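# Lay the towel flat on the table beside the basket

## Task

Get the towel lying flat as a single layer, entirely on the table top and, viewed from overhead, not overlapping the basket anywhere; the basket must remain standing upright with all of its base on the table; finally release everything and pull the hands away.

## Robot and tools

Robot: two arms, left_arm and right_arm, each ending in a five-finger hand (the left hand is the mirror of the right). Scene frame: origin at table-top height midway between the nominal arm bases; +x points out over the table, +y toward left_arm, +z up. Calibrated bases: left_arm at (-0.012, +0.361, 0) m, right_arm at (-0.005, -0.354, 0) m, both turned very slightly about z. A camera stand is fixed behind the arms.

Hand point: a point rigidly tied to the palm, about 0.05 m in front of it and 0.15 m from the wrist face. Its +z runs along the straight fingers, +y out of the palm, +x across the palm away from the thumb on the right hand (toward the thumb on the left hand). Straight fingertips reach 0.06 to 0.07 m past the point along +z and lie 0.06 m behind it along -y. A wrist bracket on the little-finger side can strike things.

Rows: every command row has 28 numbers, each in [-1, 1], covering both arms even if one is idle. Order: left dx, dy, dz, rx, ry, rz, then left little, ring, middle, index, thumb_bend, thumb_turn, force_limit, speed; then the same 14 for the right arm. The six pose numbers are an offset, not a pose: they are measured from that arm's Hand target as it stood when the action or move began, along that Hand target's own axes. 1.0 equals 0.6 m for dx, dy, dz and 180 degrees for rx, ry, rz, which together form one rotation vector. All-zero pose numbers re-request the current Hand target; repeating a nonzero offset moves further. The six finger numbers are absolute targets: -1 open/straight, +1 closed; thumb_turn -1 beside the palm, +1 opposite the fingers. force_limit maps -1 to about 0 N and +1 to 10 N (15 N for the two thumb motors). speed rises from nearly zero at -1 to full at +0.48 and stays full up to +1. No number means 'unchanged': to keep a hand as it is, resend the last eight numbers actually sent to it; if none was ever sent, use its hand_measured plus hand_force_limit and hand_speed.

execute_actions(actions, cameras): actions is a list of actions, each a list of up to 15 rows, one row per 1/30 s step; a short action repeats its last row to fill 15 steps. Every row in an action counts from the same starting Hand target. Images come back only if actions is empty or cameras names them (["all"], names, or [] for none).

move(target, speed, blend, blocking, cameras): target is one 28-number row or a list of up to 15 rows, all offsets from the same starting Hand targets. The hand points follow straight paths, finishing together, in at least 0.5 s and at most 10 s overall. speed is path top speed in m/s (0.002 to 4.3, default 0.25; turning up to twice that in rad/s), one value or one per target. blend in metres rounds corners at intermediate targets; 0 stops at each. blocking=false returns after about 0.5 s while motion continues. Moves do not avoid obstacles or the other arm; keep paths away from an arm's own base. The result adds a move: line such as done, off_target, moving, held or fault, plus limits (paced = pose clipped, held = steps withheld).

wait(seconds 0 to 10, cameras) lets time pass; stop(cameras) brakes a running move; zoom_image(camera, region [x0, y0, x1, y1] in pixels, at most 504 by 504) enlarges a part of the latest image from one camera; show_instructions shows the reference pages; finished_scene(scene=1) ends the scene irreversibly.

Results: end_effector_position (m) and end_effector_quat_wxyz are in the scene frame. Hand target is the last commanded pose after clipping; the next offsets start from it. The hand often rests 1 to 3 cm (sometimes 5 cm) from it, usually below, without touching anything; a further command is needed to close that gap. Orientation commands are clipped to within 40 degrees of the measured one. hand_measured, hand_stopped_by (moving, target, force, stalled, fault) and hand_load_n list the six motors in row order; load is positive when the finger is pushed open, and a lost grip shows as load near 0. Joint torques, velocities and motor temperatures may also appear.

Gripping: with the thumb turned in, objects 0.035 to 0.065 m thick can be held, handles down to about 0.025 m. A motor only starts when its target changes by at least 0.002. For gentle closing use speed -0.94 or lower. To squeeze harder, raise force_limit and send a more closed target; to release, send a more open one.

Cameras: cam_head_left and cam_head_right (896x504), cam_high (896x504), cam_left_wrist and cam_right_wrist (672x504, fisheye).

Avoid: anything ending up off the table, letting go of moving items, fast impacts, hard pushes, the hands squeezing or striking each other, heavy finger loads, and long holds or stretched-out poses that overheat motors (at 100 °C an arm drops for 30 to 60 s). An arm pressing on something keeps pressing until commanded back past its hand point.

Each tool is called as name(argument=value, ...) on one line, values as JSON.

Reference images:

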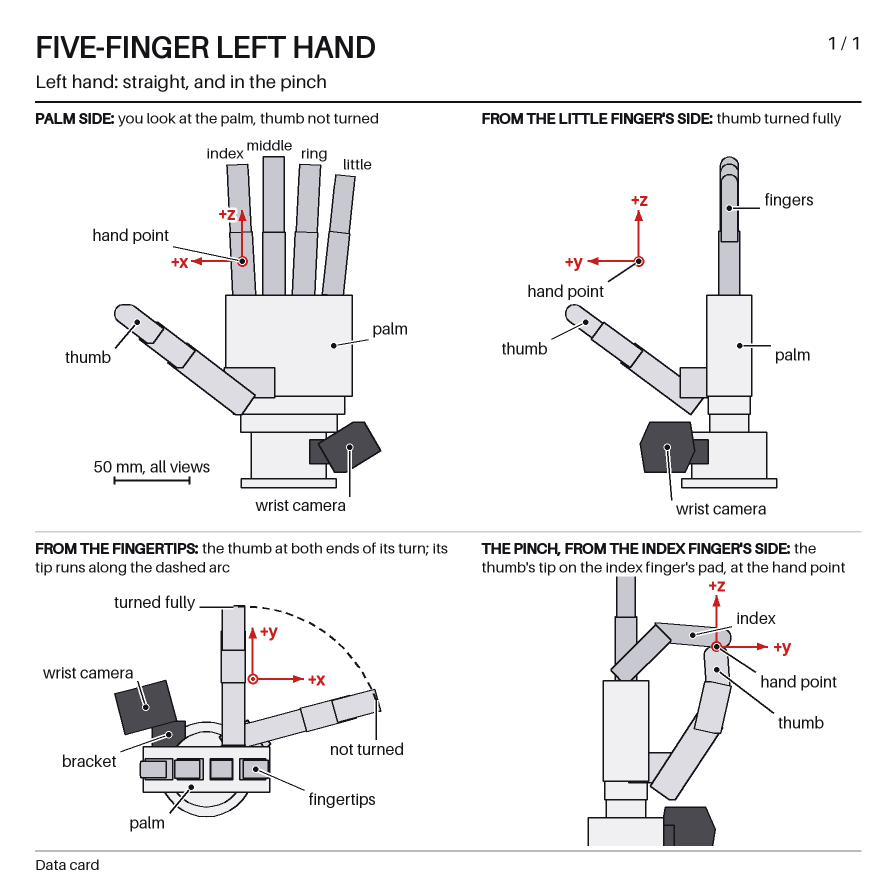

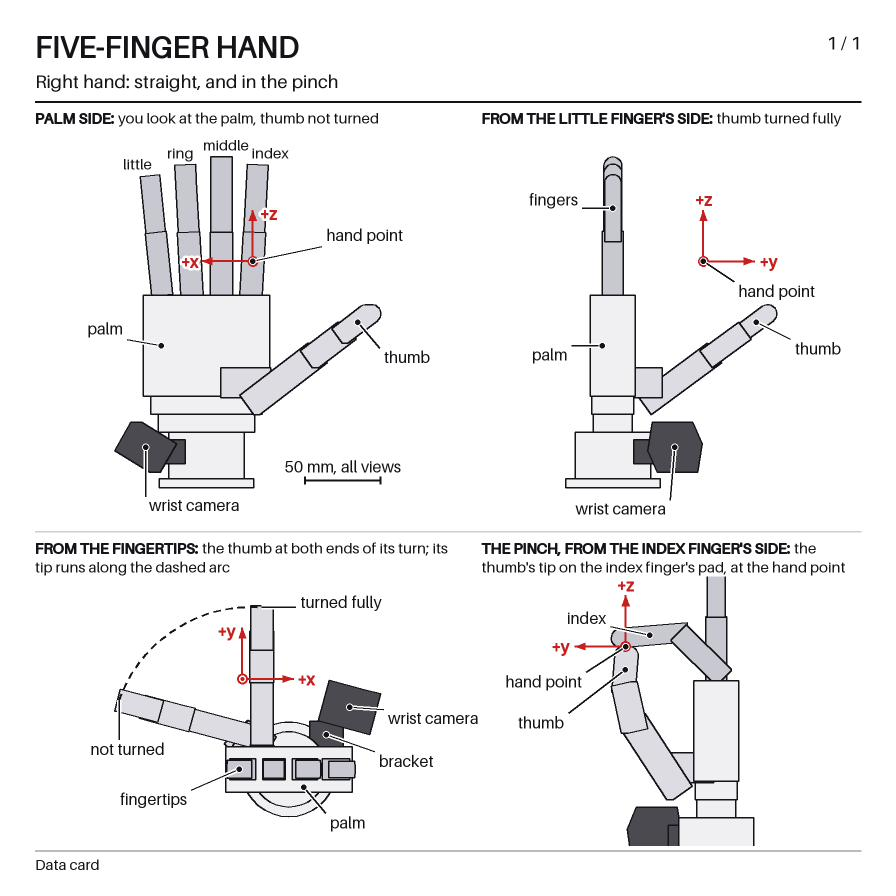

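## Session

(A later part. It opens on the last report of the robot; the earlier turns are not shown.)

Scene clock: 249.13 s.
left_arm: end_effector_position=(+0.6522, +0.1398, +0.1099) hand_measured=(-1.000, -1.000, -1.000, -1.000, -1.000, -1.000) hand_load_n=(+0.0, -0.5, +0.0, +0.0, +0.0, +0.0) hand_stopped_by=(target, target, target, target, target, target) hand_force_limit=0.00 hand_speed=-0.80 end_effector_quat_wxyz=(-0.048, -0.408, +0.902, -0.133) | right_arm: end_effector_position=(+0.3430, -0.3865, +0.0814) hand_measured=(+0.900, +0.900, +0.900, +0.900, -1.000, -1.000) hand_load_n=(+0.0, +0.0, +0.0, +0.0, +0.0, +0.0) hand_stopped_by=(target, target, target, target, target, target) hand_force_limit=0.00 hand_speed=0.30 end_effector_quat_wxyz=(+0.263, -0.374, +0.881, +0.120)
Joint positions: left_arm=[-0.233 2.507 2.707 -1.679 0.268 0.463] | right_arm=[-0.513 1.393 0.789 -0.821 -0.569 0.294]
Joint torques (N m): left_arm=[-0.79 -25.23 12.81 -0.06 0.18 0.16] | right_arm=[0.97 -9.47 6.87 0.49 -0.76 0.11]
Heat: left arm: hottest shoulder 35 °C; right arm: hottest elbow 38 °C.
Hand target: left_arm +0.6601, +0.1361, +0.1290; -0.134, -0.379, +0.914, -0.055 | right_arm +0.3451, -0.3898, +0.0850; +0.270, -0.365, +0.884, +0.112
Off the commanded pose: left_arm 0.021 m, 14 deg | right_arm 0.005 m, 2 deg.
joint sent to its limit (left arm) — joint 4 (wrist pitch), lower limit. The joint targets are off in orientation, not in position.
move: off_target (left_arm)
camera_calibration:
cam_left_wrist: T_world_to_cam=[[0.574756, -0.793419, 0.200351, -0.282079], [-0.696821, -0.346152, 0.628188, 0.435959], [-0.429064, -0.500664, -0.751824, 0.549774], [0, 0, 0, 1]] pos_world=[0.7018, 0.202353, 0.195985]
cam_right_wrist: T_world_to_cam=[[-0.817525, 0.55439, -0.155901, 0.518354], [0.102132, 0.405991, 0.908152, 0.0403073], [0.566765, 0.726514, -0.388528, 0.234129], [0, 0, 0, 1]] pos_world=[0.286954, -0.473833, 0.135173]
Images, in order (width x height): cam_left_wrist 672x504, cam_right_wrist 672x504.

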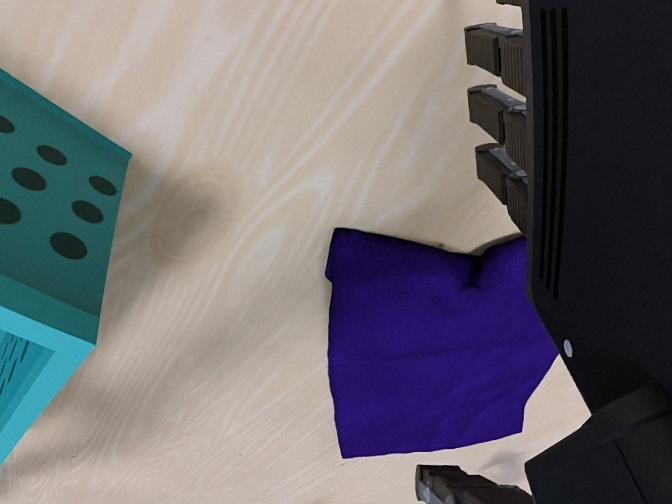

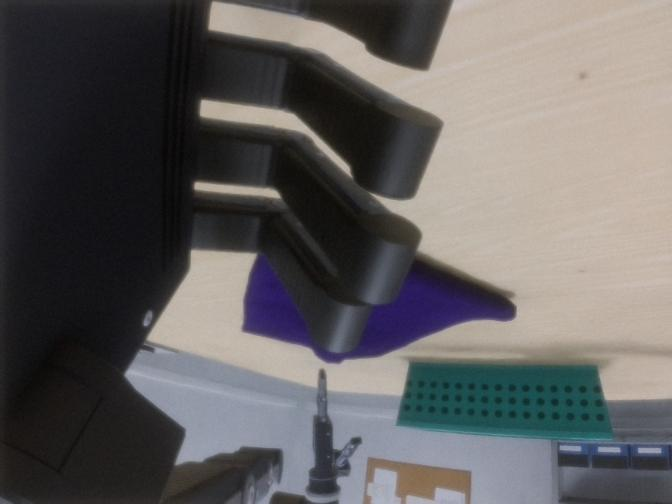

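move(target=[0,0,0,0,0,0,-1,-1,-1,-1,-1,-1,0,-0.8,-0.0186,0,-0.0276,0,0,0,-1,-1,-1,-1,-1,-1,0,0.3], speed=0.25, cameras=["cam_right_wrist"])

zoom_image(camera="cam_right_wrist", region=[190, 200, 550, 400])

Scene clock: 259.30 s.
left_arm: end_effector_position=(+0.6522, +0.1398, +0.1099) hand_measured=(-1.000, -1.000, -1.000, -1.000, -1.000, -1.000) hand_load_n=(+0.0, +0.0, +0.0, +0.0, +0.0, +0.0) hand_stopped_by=(target, target, target, target, target, target) hand_force_limit=0.00 hand_speed=-0.80 end_effector_quat_wxyz=(-0.048, -0.408, +0.902, -0.133) | right_arm: end_effector_position=(+0.3385, -0.3833, +0.0968) hand_measured=(-1.000, -1.000, -1.000, -1.000, -1.000, -1.000) hand_load_n=(+0.0, +0.0, +0.0, +0.0, +0.0, +0.0) hand_stopped_by=(target, target, target, target, target, target) hand_force_limit=0.00 hand_speed=0.30 end_effector_quat_wxyz=(+0.267, -0.371, +0.882, +0.118)
Joint positions: left_arm=[-0.233 2.507 2.707 -1.679 0.268 0.463] | right_arm=[-0.514 1.345 0.789 -0.858 -0.574 0.302]
Joint torques (N m): left_arm=[-1.03 -25.17 12.81 -0.06 0.18 0.17] | right_arm=[0.44 -9 9.33 -0.38 -0.52 -0.01]
Heat: left arm: hottest shoulder 35 °C; right arm: hottest elbow 36 °C.
Hand target: left_arm +0.6601, +0.1361, +0.1290; -0.134, -0.379, +0.914, -0.055 | right_arm +0.3450, -0.3899, +0.1049; +0.270, -0.365, +0.884, +0.112
Off the commanded pose: left_arm 0.021 m, 14 deg | right_arm 0.012 m, 1 deg.
joint sent to its limit (left arm) — joint 4 (wrist pitch), lower limit. The joint targets are off in orientation, not in position.
move: off_target (left_arm, right_arm)
camera_calibration:
cam_right_wrist: T_world_to_cam=[[-0.812199, 0.56043, -0.162023, 0.516352], [0.0972461, 0.403908, 0.909616, 0.0261439], [0.575218, 0.723033, -0.382553, 0.23555], [0, 0, 0, 1]] pos_world=[0.281345, -0.470249, 0.14999]
Images, in order (width x height): cam_right_wrist 672x504.

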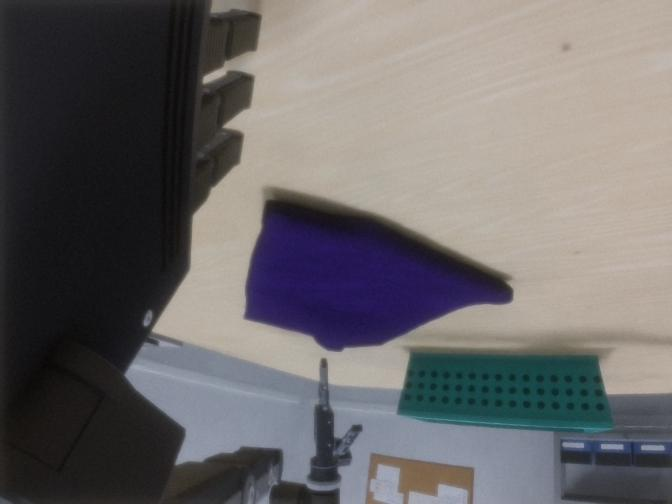

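Scaled by 1.400 from the camera's 672x504 image, which has a finer 960x720 frame.

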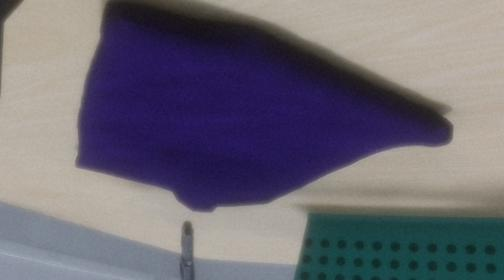

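zoom_image(camera="cam_right_wrist", region=[240, 180, 400, 280])

zoom_image(camera="cam_right_wrist", region=[380, 200, 540, 320])

zoom_image(camera="cam_right_wrist", region=[230, 260, 390, 370])

Scaled by 3.150 from the camera's 672x504 image, which has a finer 960x720 frame.

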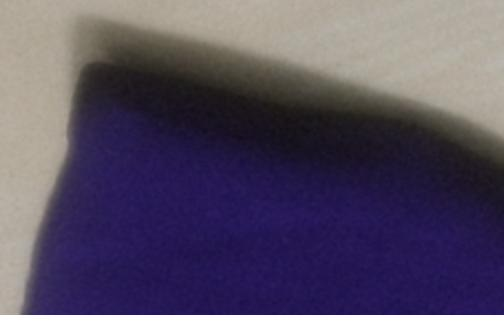

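Scaled by 3.150 from the camera's 672x504 image, which has a finer 960x720 frame.

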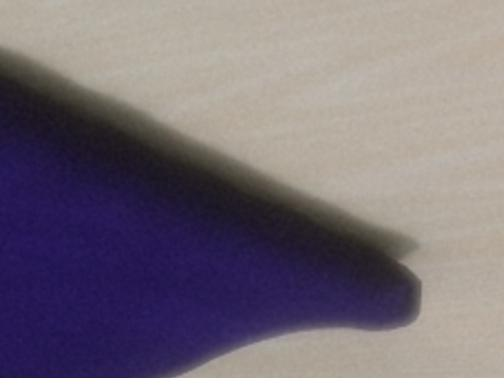

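Scaled by 3.150 from the camera's 672x504 image, which has a finer 960x720 frame.

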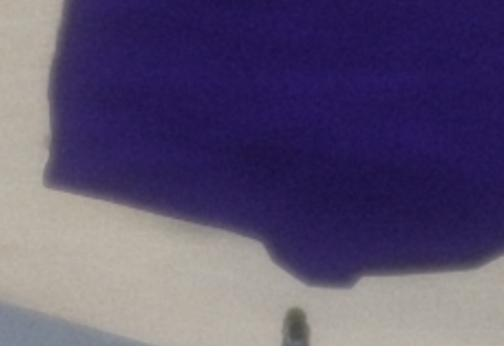

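move(target=[-0.1237,0.0225,0.0227,0.0568,0.0831,-0.1275,-1,-1,-1,-1,-1,-1,0,-0.8,0,0,0,0,0,0,-1,-1,-1,-1,-1,-1,0,0.3], speed=0.2, cameras=["cam_left_wrist"])

zoom_image(camera="cam_left_wrist", region=[200, 150, 500, 400])

Scene clock: 288.70 s.
left_arm: end_effector_position=(+0.6894, +0.1861, +0.0919) hand_measured=(-1.000, -1.000, -1.000, -1.000, -1.000, -1.000) hand_load_n=(+0.0, +0.0, +0.0, -0.5, +0.0, +0.0) hand_stopped_by=(target, target, target, target, target, target) hand_force_limit=0.00 hand_speed=-0.80 end_effector_quat_wxyz=(-0.156, -0.574, +0.771, -0.227) | right_arm: end_effector_position=(+0.3385, -0.3833, +0.0968) hand_measured=(-1.000, -1.000, -1.000, -1.000, -1.000, -1.000) hand_load_n=(+0.0, +0.0, +0.0, +0.0, -0.5, +0.0) hand_stopped_by=(target, target, target, target, target, target) hand_force_limit=0.00 hand_speed=0.30 end_effector_quat_wxyz=(+0.267, -0.371, +0.882, +0.118)
Joint positions: left_arm=[-0.066 2.632 2.814 -1.681 0.554 0.191] | right_arm=[-0.514 1.345 0.789 -0.858 -0.574 0.302]
Joint torques (N m): left_arm=[0.38 -23.94 12.25 -0.01 0.56 -0.14] | right_arm=[0.67 -8.82 9.48 -0.51 -0.56 0.07]
Heat: left arm: hottest shoulder 36 °C; right arm: hottest elbow 34 °C.
Hand target: left_arm +0.6981, +0.1933, +0.0948; -0.225, -0.552, +0.787, -0.156 | right_arm +0.3450, -0.3899, +0.1049; +0.270, -0.365, +0.884, +0.112
Off the commanded pose: left_arm 0.012 m, 12 deg | right_arm 0.012 m, 1 deg.
joint sent to its limit (left arm) — joint 4 (wrist pitch), lower limit. The joint targets are off in orientation, not in position.
move: off_target (left_arm, right_arm)
camera_calibration:
cam_left_wrist: T_world_to_cam=[[0.862037, -0.442205, 0.247682, -0.530776], [-0.423943, -0.361256, 0.830522, 0.285246], [-0.277784, -0.820944, -0.498886, 0.507471], [0, 0, 0, 1]] pos_world=[0.719444, 0.28494, 0.147731]
Images, in order (width x height): cam_left_wrist 672x504.

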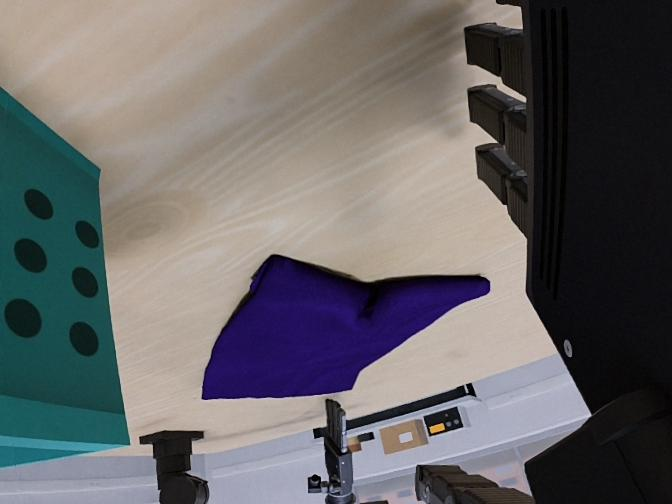

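Scaled by 1.680 from the camera's 672x504 image, which has a finer 960x720 frame.

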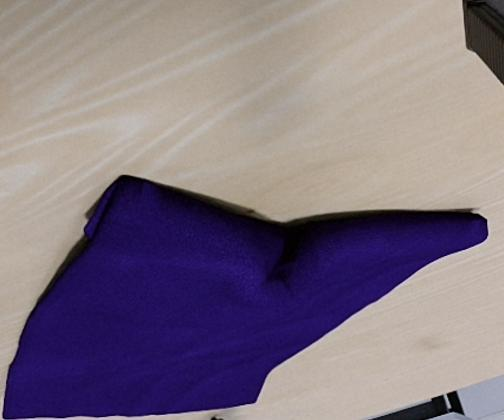

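zoom_image(camera="cam_left_wrist", region=[230, 240, 380, 350])

zoom_image(camera="cam_left_wrist", region=[350, 250, 500, 350])

zoom_image(camera="cam_left_wrist", region=[240, 245, 310, 315])

Scaled by 3.360 from the camera's 672x504 image, which has a finer 960x720 frame.

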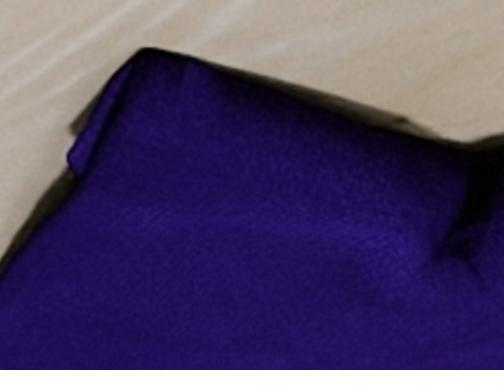

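Scaled by 3.360 from the camera's 672x504 image, which has a finer 960x720 frame.

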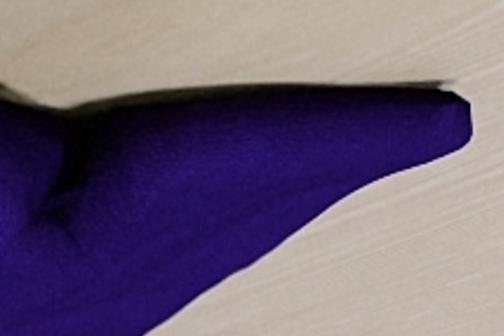

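Scaled by 7.200 from the camera's 672x504 image, which has a finer 960x720 frame.

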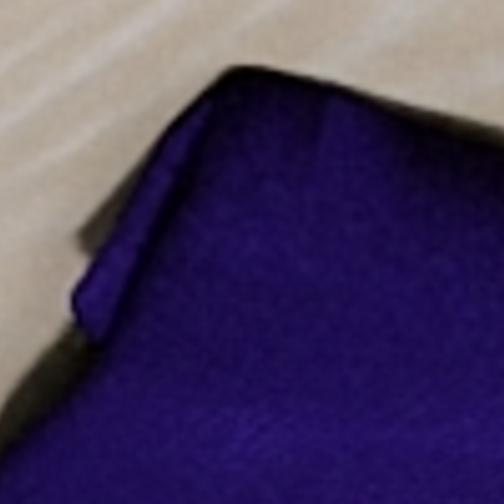

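move(target=[[0.3332,0.1005,-0.1572,0.03,0,-0.05,-1,-1,-1,-1,-1,-1,0,-0.8,0,0,0,0,0,0,-1,-1,-1,-1,-1,-1,0,0.3],[0.5293,0.3995,0.0025,0.1,0,-0.16,-1,-1,-1,-1,-1,-1,0,-0.8,0,0,0,0,0,0,-1,-1,-1,-1,-1,-1,0,0.3],[0.4755,0.5392,0.2885,0.1223,0,-0.1988,-1,-1,-1,-1,-1,-1,0,-0.8,0,0,0,0,0,0,-1,-1,-1,-1,-1,-1,0,0.3]], speed=0.3, blend=[0.05,0.05,0], cameras=["cam_left_wrist"])

zoom_image(camera="cam_left_wrist", region=[200, 150, 500, 400])

Scene clock: 326.17 s.
left_arm: end_effector_position=(+0.2805, -0.0059, +0.0981) hand_measured=(-1.000, -1.000, -1.000, -1.000, -1.000, -1.000) hand_load_n=(-1.0, +0.0, +0.0, +0.0, +0.0, +0.0) hand_stopped_by=(target, target, target, target, target, target) hand_force_limit=0.00 hand_speed=-0.80 end_effector_quat_wxyz=(+0.154, +0.799, -0.538, +0.219) | right_arm: end_effector_position=(+0.3385, -0.3833, +0.0968) hand_measured=(-1.000, -1.000, -1.000, -1.000, -1.000, -1.000) hand_load_n=(+0.0, +0.0, +0.0, +0.0, +0.0, +0.0) hand_stopped_by=(target, target, target, target, target, target) hand_force_limit=0.00 hand_speed=0.30 end_effector_quat_wxyz=(+0.267, -0.371, +0.882, +0.118)
Joint positions: left_arm=[-0.628 1.387 0.832 -0.545 0.28 -1.095] | right_arm=[-0.514 1.345 0.789 -0.858 -0.574 0.302]
Joint torques (N m): left_arm=[-1.49 -10.11 7.62 1.42 0.1 -0.08] | right_arm=[1.14 -9.29 9.48 -0.54 -0.53 0.03]
Heat: left arm: hottest elbow 37 °C; right arm: hottest elbow 34 °C.
Hand target: left_arm +0.2801, -0.0100, +0.0987; +0.154, +0.798, -0.537, +0.225 | right_arm +0.3450, -0.3899, +0.1049; +0.270, -0.365, +0.884, +0.112
Off the commanded pose: left_arm 0.004 m, 1 deg | right_arm 0.012 m, 1 deg.
move: off_target (right_arm)
camera_calibration:
cam_left_wrist: T_world_to_cam=[[0.984465, 0.159054, 0.0743643, -0.278479], [0.0106014, -0.476609, 0.879051, -0.0899176], [0.17526, -0.864607, -0.470891, 0.10932], [0, 0, 0, 1]] pos_world=[0.255946, 0.0959567, 0.151229]
Images, in order (width x height): cam_left_wrist 672x504.

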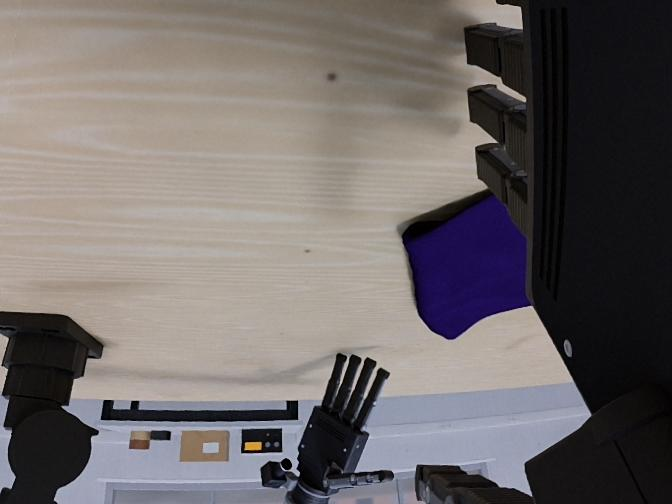

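Scaled by 1.680 from the camera's 672x504 image, which has a finer 960x720 frame.

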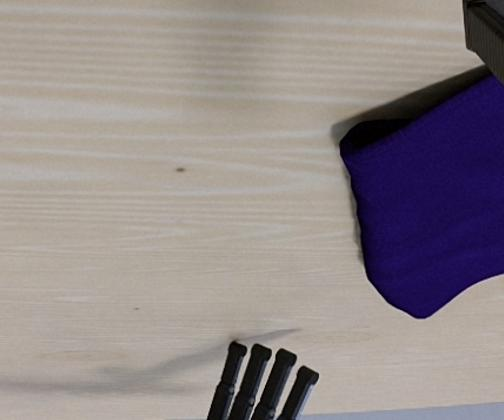

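zoom_image(camera="cam_left_wrist", region=[390, 190, 530, 350])

zoom_image(camera="cam_left_wrist", region=[395, 195, 475, 275])

Scaled by 3.150 from the camera's 672x504 image, which has a finer 960x720 frame.

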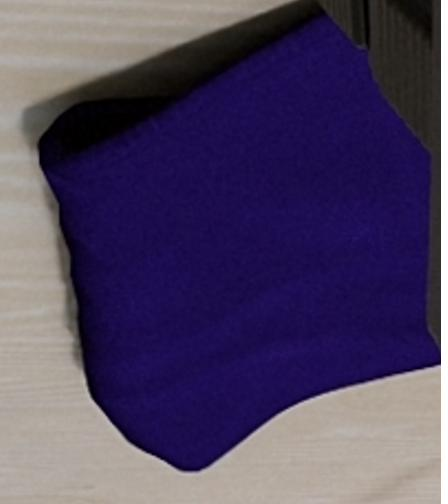

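Scaled by 6.300 from the camera's 672x504 image, which has a finer 960x720 frame.

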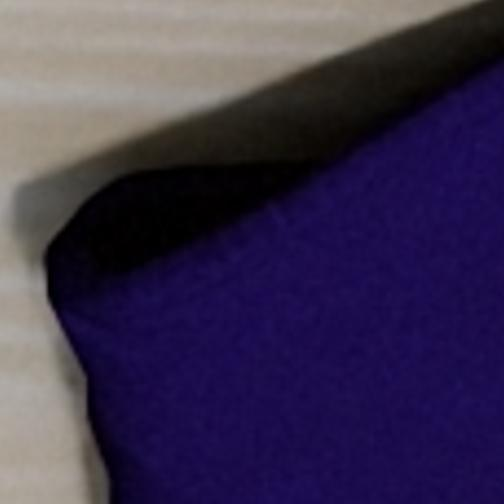

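wait(seconds=0.1, cameras=["cam_high","cam_head_left"])

zoom_image(camera="cam_high", region=[325, 185, 510, 330])

zoom_image(camera="cam_head_left", region=[470, 230, 600, 335])

Scene clock: 336.00 s.
left_arm: end_effector_position=(+0.2805, -0.0059, +0.0981) hand_measured=(-1.000, -1.000, -1.000, -1.000, -1.000, -1.000) hand_load_n=(-0.5, +0.0, +0.0, +0.0, +0.0, +0.0) hand_stopped_by=(target, target, target, target, target, target) hand_force_limit=0.00 hand_speed=-0.80 end_effector_quat_wxyz=(+0.154, +0.799, -0.538, +0.219) | right_arm: end_effector_position=(+0.3385, -0.3833, +0.0968) hand_measured=(-1.000, -1.000, -1.000, -1.000, -1.000, -1.000) hand_load_n=(+0.0, +0.0, +0.0, +0.0, +0.0, +0.0) hand_stopped_by=(target, target, target, target, target, target) hand_force_limit=0.00 hand_speed=0.30 end_effector_quat_wxyz=(+0.267, -0.371, +0.882, +0.118)
Joint positions: left_arm=[-0.628 1.387 0.832 -0.545 0.28 -1.095] | right_arm=[-0.514 1.345 0.789 -0.858 -0.574 0.302]
Joint torques (N m): left_arm=[-1.55 -10.05 7.6 1.43 0.09 -0.09] | right_arm=[0.91 -7.94 9.35 -0.49 -0.55 0.04]
Heat: left arm: hottest elbow 36 °C; right arm: hottest elbow 34 °C.
Hand target: left_arm +0.2801, -0.0100, +0.0987; +0.154, +0.798, -0.537, +0.225 | right_arm +0.3450, -0.3899, +0.1049; +0.270, -0.365, +0.884, +0.112
Off the commanded pose: left_arm 0.004 m, 1 deg | right_arm 0.012 m, 1 deg.
wait: 0.10 s; at rest from the start
Images, in order (width x height): cam_head_left 896x504, cam_high 896x504.

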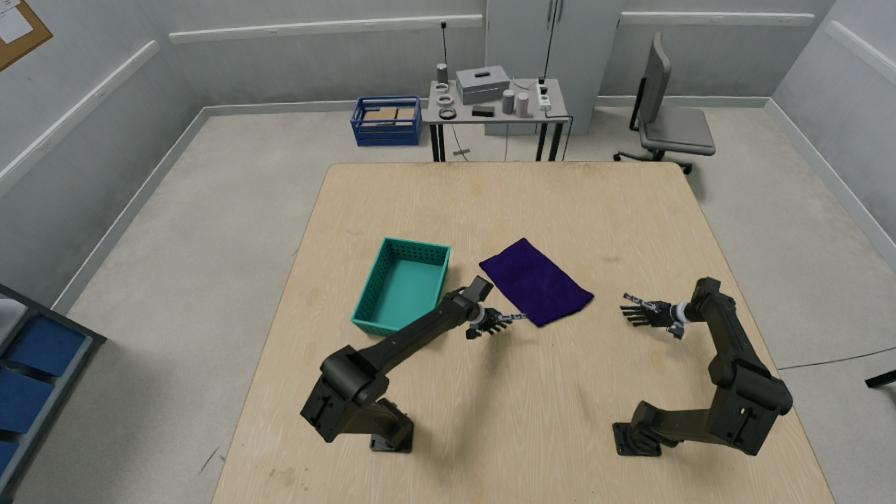

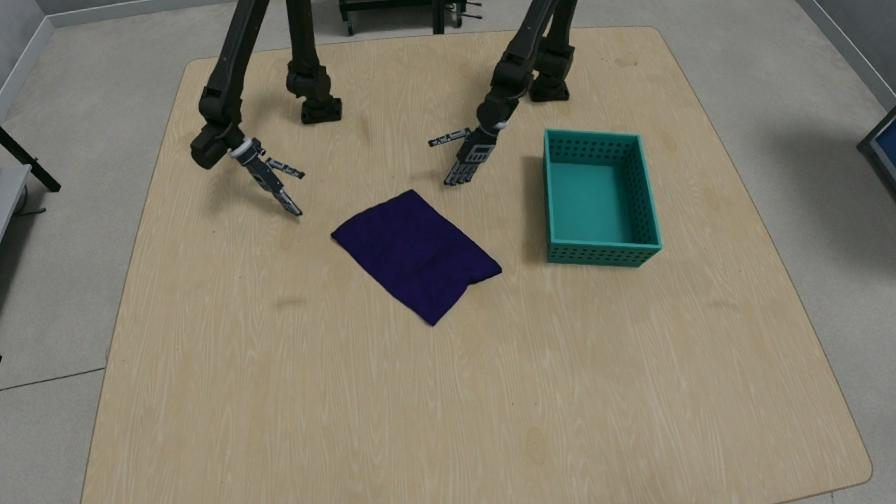

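Scaled by 2.724.

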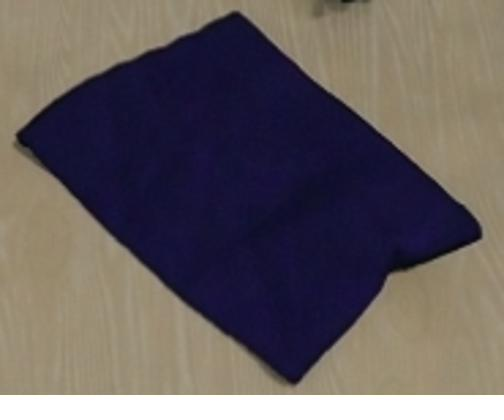

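Scaled by 3.877.

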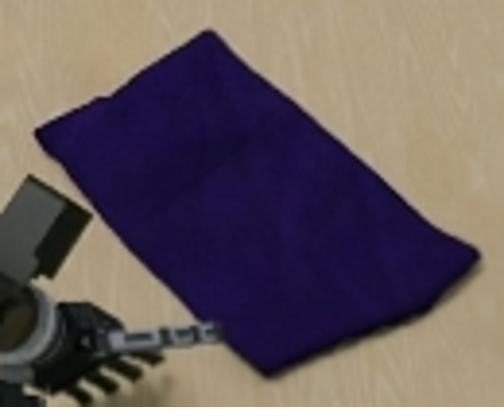

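move(target=[[0.1392,-0.1917,-0.1127,0.12,-0.05,0.04,0.9,0.9,-0.5,-0.5,-0.3,1,0,0.3,-0.3278,-0.0767,0.0302,0.0784,-0.0314,-0.216,0.9,0.9,-0.5,-0.5,-0.3,1,0,0.3],[0.0757,-0.5085,0.0637,0.3215,-0.1532,0.1017,0.9,0.9,-0.5,-0.5,-0.3,1,0,0.3,-0.6063,-0.0177,0.4392,0.1568,-0.0628,-0.4319,0.9,0.9,-0.5,-0.5,-0.3,1,0,0.3]], speed=0.25, blend=[0.04,0], cameras=["all"])

Scene clock: 493.13 s.
left_arm: end_effector_position=(+0.5629, +0.0569, +0.0659) hand_measured=(+0.900, +0.900, -0.500, -0.500, -0.300, +1.000) hand_load_n=(+0.0, +0.0, +0.0, +0.0, +0.0, +0.0) hand_stopped_by=(target, target, target, target, target, target) hand_force_limit=0.00 hand_speed=0.30 end_effector_quat_wxyz=(-0.404, +0.711, -0.511, +0.265) | right_arm: end_effector_position=(+0.6487, -0.0870, +0.0794) hand_measured=(+0.900, +0.900, -0.500, -0.500, -0.300, +1.000) hand_load_n=(+0.0, +0.0, +0.0, +0.0, +0.0, +0.0) hand_stopped_by=(target, target, target, target, target, target) hand_force_limit=0.00 hand_speed=0.30 end_effector_quat_wxyz=(-0.421, +0.754, -0.448, +0.234)
Joint positions: left_arm=[-0.62 1.811 1.246 -0.298 -0.793 -0.65] | right_arm=[0.306 1.859 1.308 -0.027 -0.192 -0.094]
Joint torques (N m): left_arm=[0.15 -16.32 12.11 1.5 -0.48 0.17] | right_arm=[2.08 -16.32 12.53 2.3 -0.08 -0.23]
Motor temperatures (°C): left_arm=[22 31 31 23 24 24] | right_arm=[26 26 34 24 24 26]
Heat: left arm: hottest shoulder 31 °C; right arm: hottest elbow 34 °C.
Hand target: left_arm +0.5848, +0.0502, +0.0887; -0.408, +0.710, -0.497, +0.286 | right_arm +0.6706, -0.0806, +0.0898; -0.433, +0.750, -0.434, +0.250
Off the commanded pose: left_arm 0.032 m, 3 deg | right_arm 0.025 m, 3 deg.
move: off_target (left_arm, right_arm)
camera_calibration:
cam_left_wrist: T_world_to_cam=[[0.609131, -0.0597566, 0.790815, -0.387666], [-0.221168, -0.970397, 0.09703, 0.175369], [0.761606, -0.234007, -0.604315, -0.258223], [0, 0, 0, 1]] pos_world=[0.47159, 0.0865864, 0.133508]
cam_right_wrist: T_world_to_cam=[[-0.313678, -0.418878, -0.852143, 0.245662], [-0.902474, 0.410529, 0.130406, 0.603097], [0.295206, 0.809943, -0.5068, 0.0353277], [0, 0, 0, 1]] pos_world=[0.610909, -0.1733, 0.148596]

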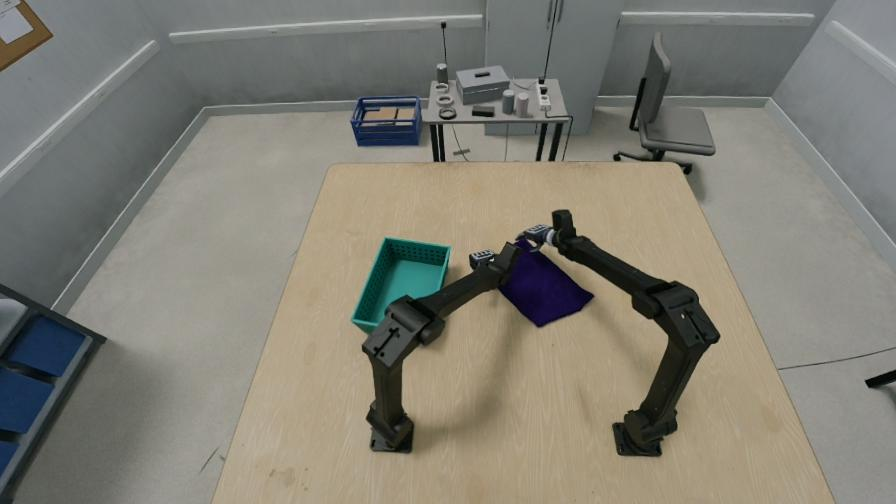

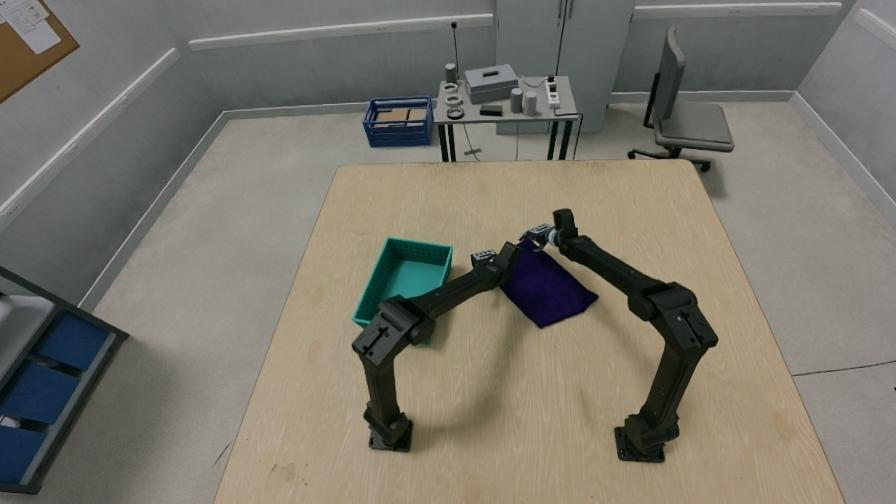

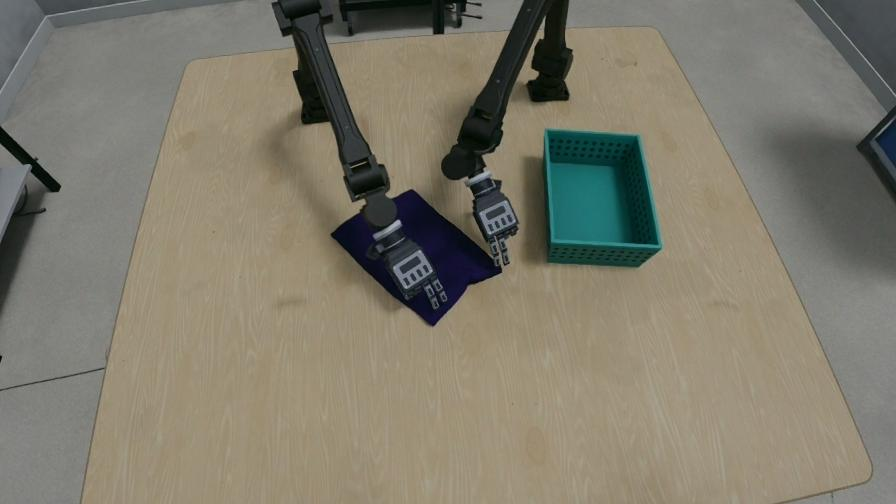

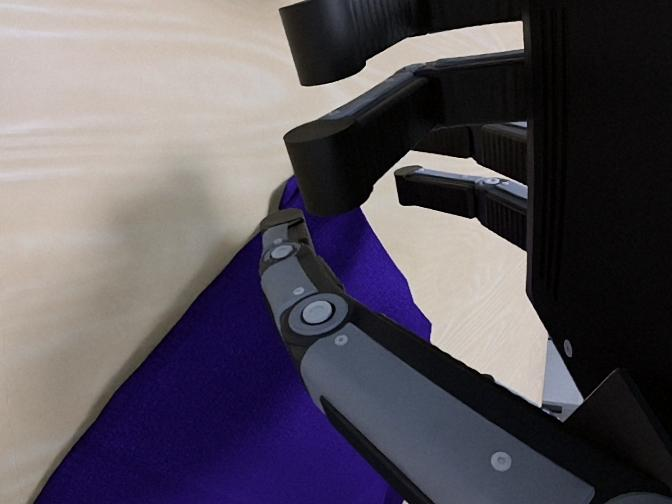

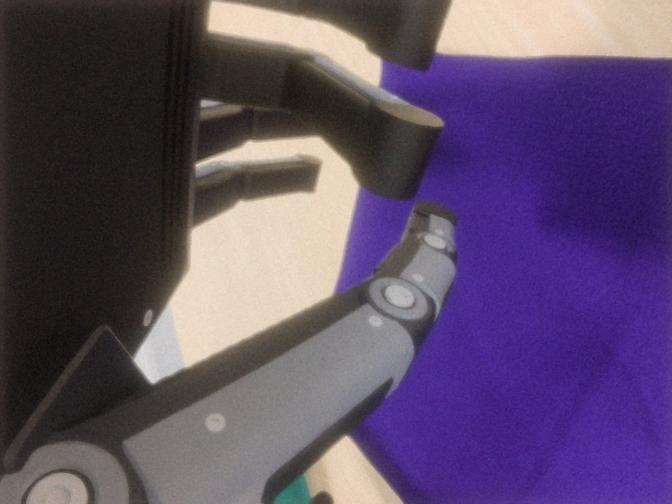

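zoom_image(camera="cam_high", region=[360, 170, 560, 340])

Scaled by 2.520.

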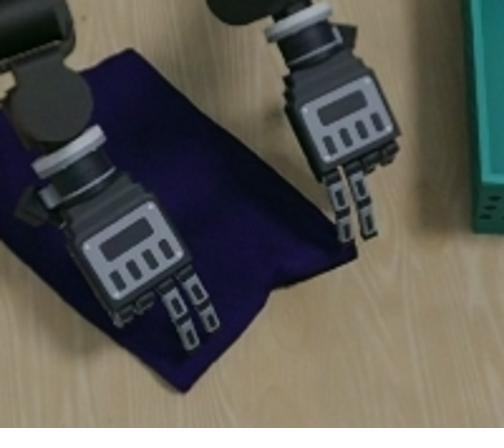

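move(target=[0.0313,0.0117,0.0657,0,0,0,0.9,0.9,-0.5,-0.5,-0.3,1,0,0.3,-0.0083,0.0287,0.0832,0,0,0,0.9,0.9,-0.5,-0.5,-0.3,1,0,0.3], speed=0.1, cameras=["all"])

zoom_image(camera="cam_high", region=[360, 170, 560, 340])

Scene clock: 542.53 s.
left_arm: end_effector_position=(+0.5979, +0.0503, +0.0423) hand_measured=(+0.900, +0.900, -0.500, -0.500, -0.300, +1.000) hand_load_n=(+0.0, +0.0, +0.0, +0.0, +0.0, +0.0) hand_stopped_by=(target, target, target, target, target, target) hand_force_limit=0.00 hand_speed=0.30 end_effector_quat_wxyz=(-0.406, +0.711, -0.509, +0.265) | right_arm: end_effector_position=(+0.6800, -0.0713, +0.0447) hand_measured=(+0.900, +0.900, -0.500, -0.500, -0.300, +1.000) hand_load_n=(+0.0, +0.0, +0.0, +0.0, +0.0, +0.0) hand_stopped_by=(target, target, target, target, target, target) hand_force_limit=0.00 hand_speed=0.30 end_effector_quat_wxyz=(-0.421, +0.753, -0.445, +0.240)
Joint positions: left_arm=[-0.595 1.915 1.328 -0.256 -0.782 -0.624] | right_arm=[0.317 1.981 1.392 0.02 -0.176 -0.095]
Joint torques (N m): left_arm=[0.09 -17.55 12.08 1.58 -0.22 0.17] | right_arm=[2.78 -17.08 12.3 2.04 -0.05 -0.11]
Heat: left arm: hottest elbow 34 °C; right arm: hottest elbow 38 °C.
Hand target: left_arm +0.6200, +0.0429, +0.0630; -0.408, +0.710, -0.497, +0.286 | right_arm +0.6980, -0.0589, +0.0498; -0.433, +0.750, -0.434, +0.250
Off the commanded pose: left_arm 0.031 m, 3 deg | right_arm 0.022 m, 2 deg.
move: off_target (left_arm, right_arm)
camera_calibration:
cam_left_wrist: T_world_to_cam=[[0.606312, -0.0590723, 0.793029, -0.38913], [-0.217631, -0.971492, 0.0940242, 0.177174], [0.764867, -0.229596, -0.601883, -0.302922], [0, 0, 0, 1]] pos_world=[0.506188, 0.0795866, 0.109609]
cam_right_wrist: T_world_to_cam=[[-0.304473, -0.423365, -0.853263, 0.225965], [-0.9033, 0.41257, 0.117623, 0.63073], [0.302233, 0.806566, -0.508042, -0.00912805], [0, 0, 0, 1]] pos_world=[0.641297, -0.157192, 0.113982]

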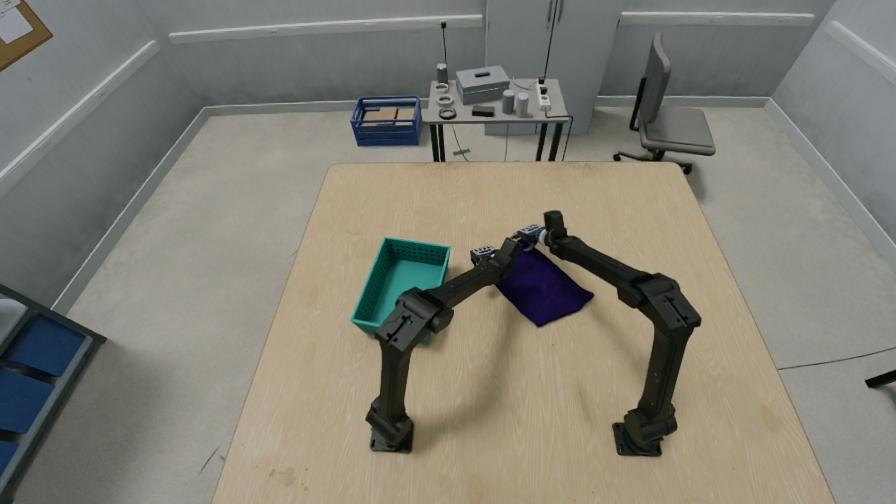

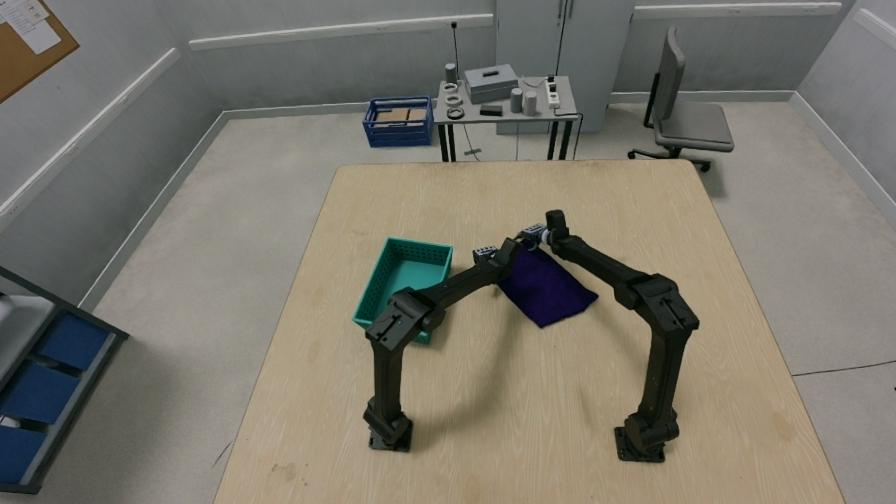

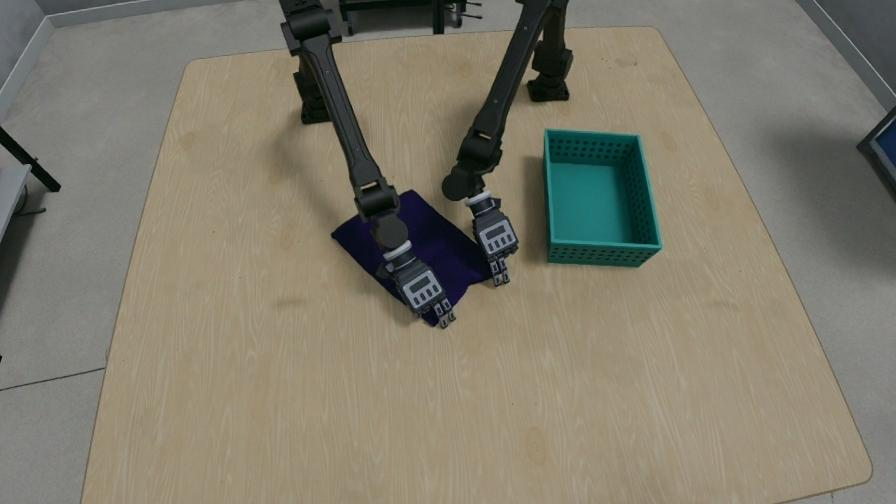

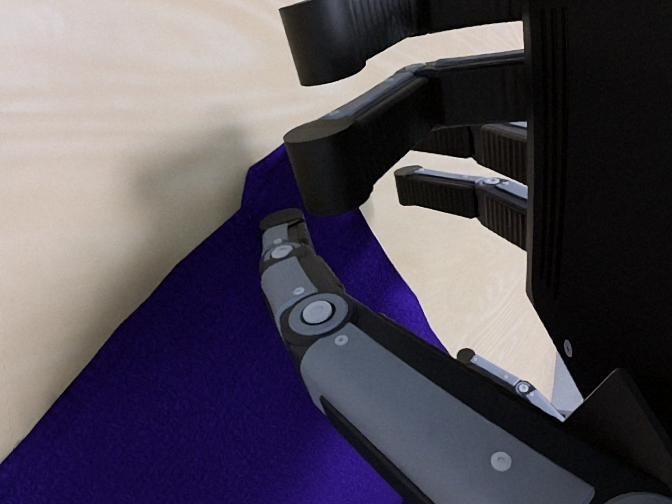

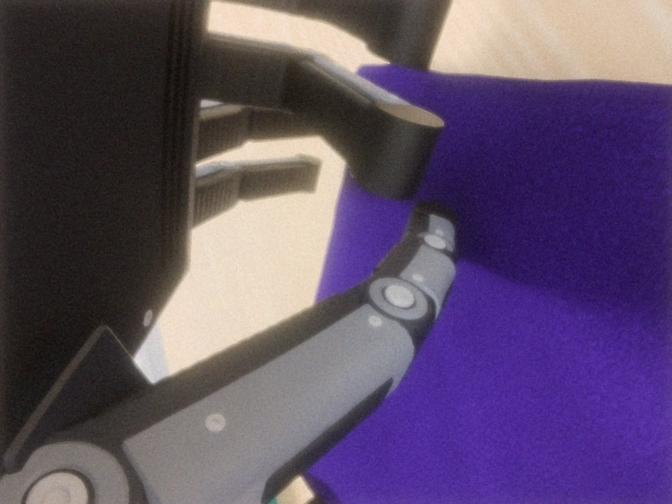

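Scaled by 2.520.

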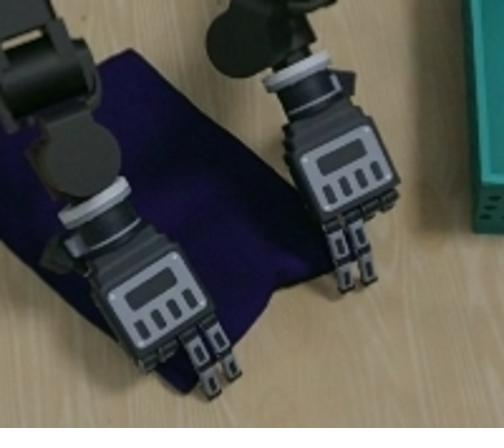

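move(target=[0.0338,0.0345,0.0202,0,0,0,0.9,0.9,-0.5,-0.5,-0.3,1,0,0.3,-0.008,0.04,0.0207,0,0,0,0.9,0.9,-0.5,-0.5,-0.3,1,0,0.3], speed=0.06, cameras=["cam_high","cam_left_wrist","cam_right_wrist"])

zoom_image(camera="cam_high", region=[360, 170, 560, 340])

Scene clock: 555.77 s.
left_arm: end_effector_position=(+0.6157, +0.0403, +0.0358) hand_measured=(+0.900, +0.900, -0.500, -0.500, -0.300, +1.000) hand_load_n=(+0.0, +0.5, +0.0, +0.0, -1.0, -1.0) hand_stopped_by=(target, target, target, target, target, target) hand_force_limit=0.00 hand_speed=0.30 end_effector_quat_wxyz=(-0.411, +0.711, -0.502, +0.271) | right_arm: end_effector_position=(+0.6888, -0.0664, +0.0388) hand_measured=(+0.900, +0.900, -0.500, -0.500, -0.300, +1.000) hand_load_n=(+0.0, +0.0, +0.0, +0.0, -0.5, -0.5) hand_stopped_by=(target, target, target, target, target, target) hand_force_limit=0.00 hand_speed=0.30 end_effector_quat_wxyz=(-0.433, +0.746, -0.438, +0.252)
Joint positions: left_arm=[-0.595 1.967 1.382 -0.24 -0.793 -0.624] | right_arm=[0.322 2.006 1.392 0.083 -0.169 -0.095]
Joint torques (N m): left_arm=[-1.55 -16.26 11.34 1.44 -0.27 -0.01] | right_arm=[2.55 -16.32 10.29 1.78 -0.02 -0.07]
Motor temperatures (°C): left_arm=[22 33 36 23 24 24] | right_arm=[26 28 39 24 23 26]
Heat: left arm: hottest elbow 36 °C; right arm: hottest elbow 39 °C.
Hand target: left_arm +0.6269, +0.0238, +0.0389; -0.408, +0.710, -0.497, +0.286 | right_arm +0.6945, -0.0552, +0.0229; -0.433, +0.750, -0.434, +0.250
Off the commanded pose: left_arm 0.020 m, 2 deg | right_arm 0.020 m, 1 deg.
move: off_target (left_arm, right_arm)
camera_calibration:
cam_left_wrist: T_world_to_cam=[[0.591235, -0.0518232, 0.804833, -0.386922], [-0.212235, -0.972757, 0.0932732, 0.168661], [0.778073, -0.22596, -0.586127, -0.331645], [0, 0, 0, 1]] pos_world=[0.522602, 0.0690765, 0.101289]
cam_right_wrist: T_world_to_cam=[[-0.272465, -0.415506, -0.867824, 0.204721], [-0.90676, 0.412537, 0.0871707, 0.640898], [0.32179, 0.810659, -0.489166, -0.0327247], [0, 0, 0, 1]] pos_world=[0.647451, -0.152803, 0.105786]
Images, in order (width x height): cam_high 896x504, cam_left_wrist 672x504, cam_right_wrist 672x504.

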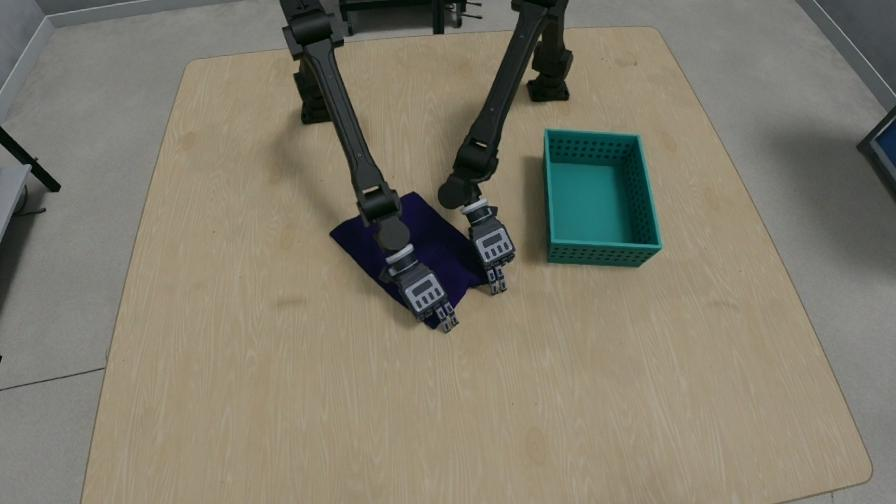

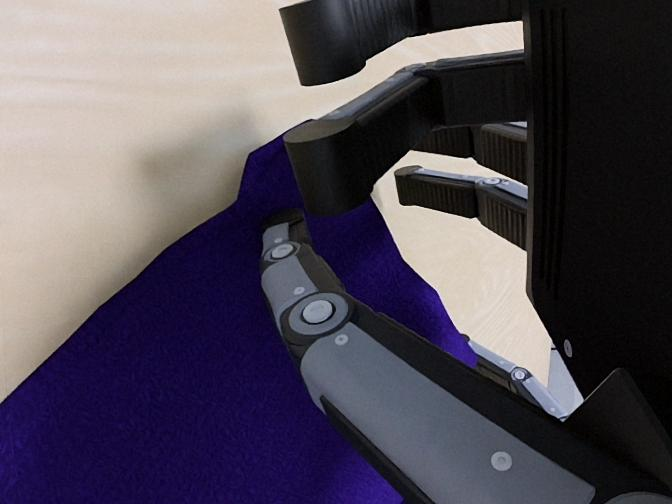

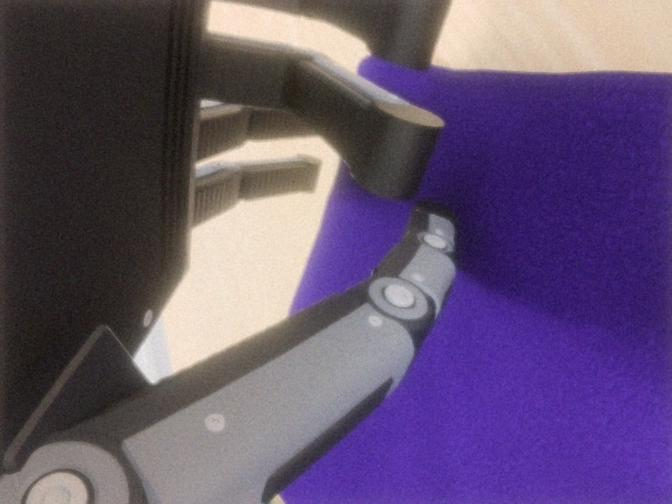

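Scaled by 2.520.

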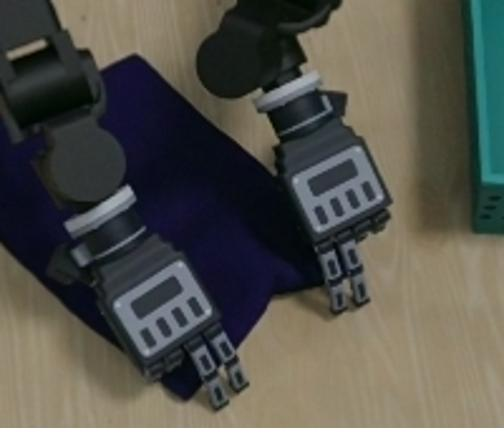

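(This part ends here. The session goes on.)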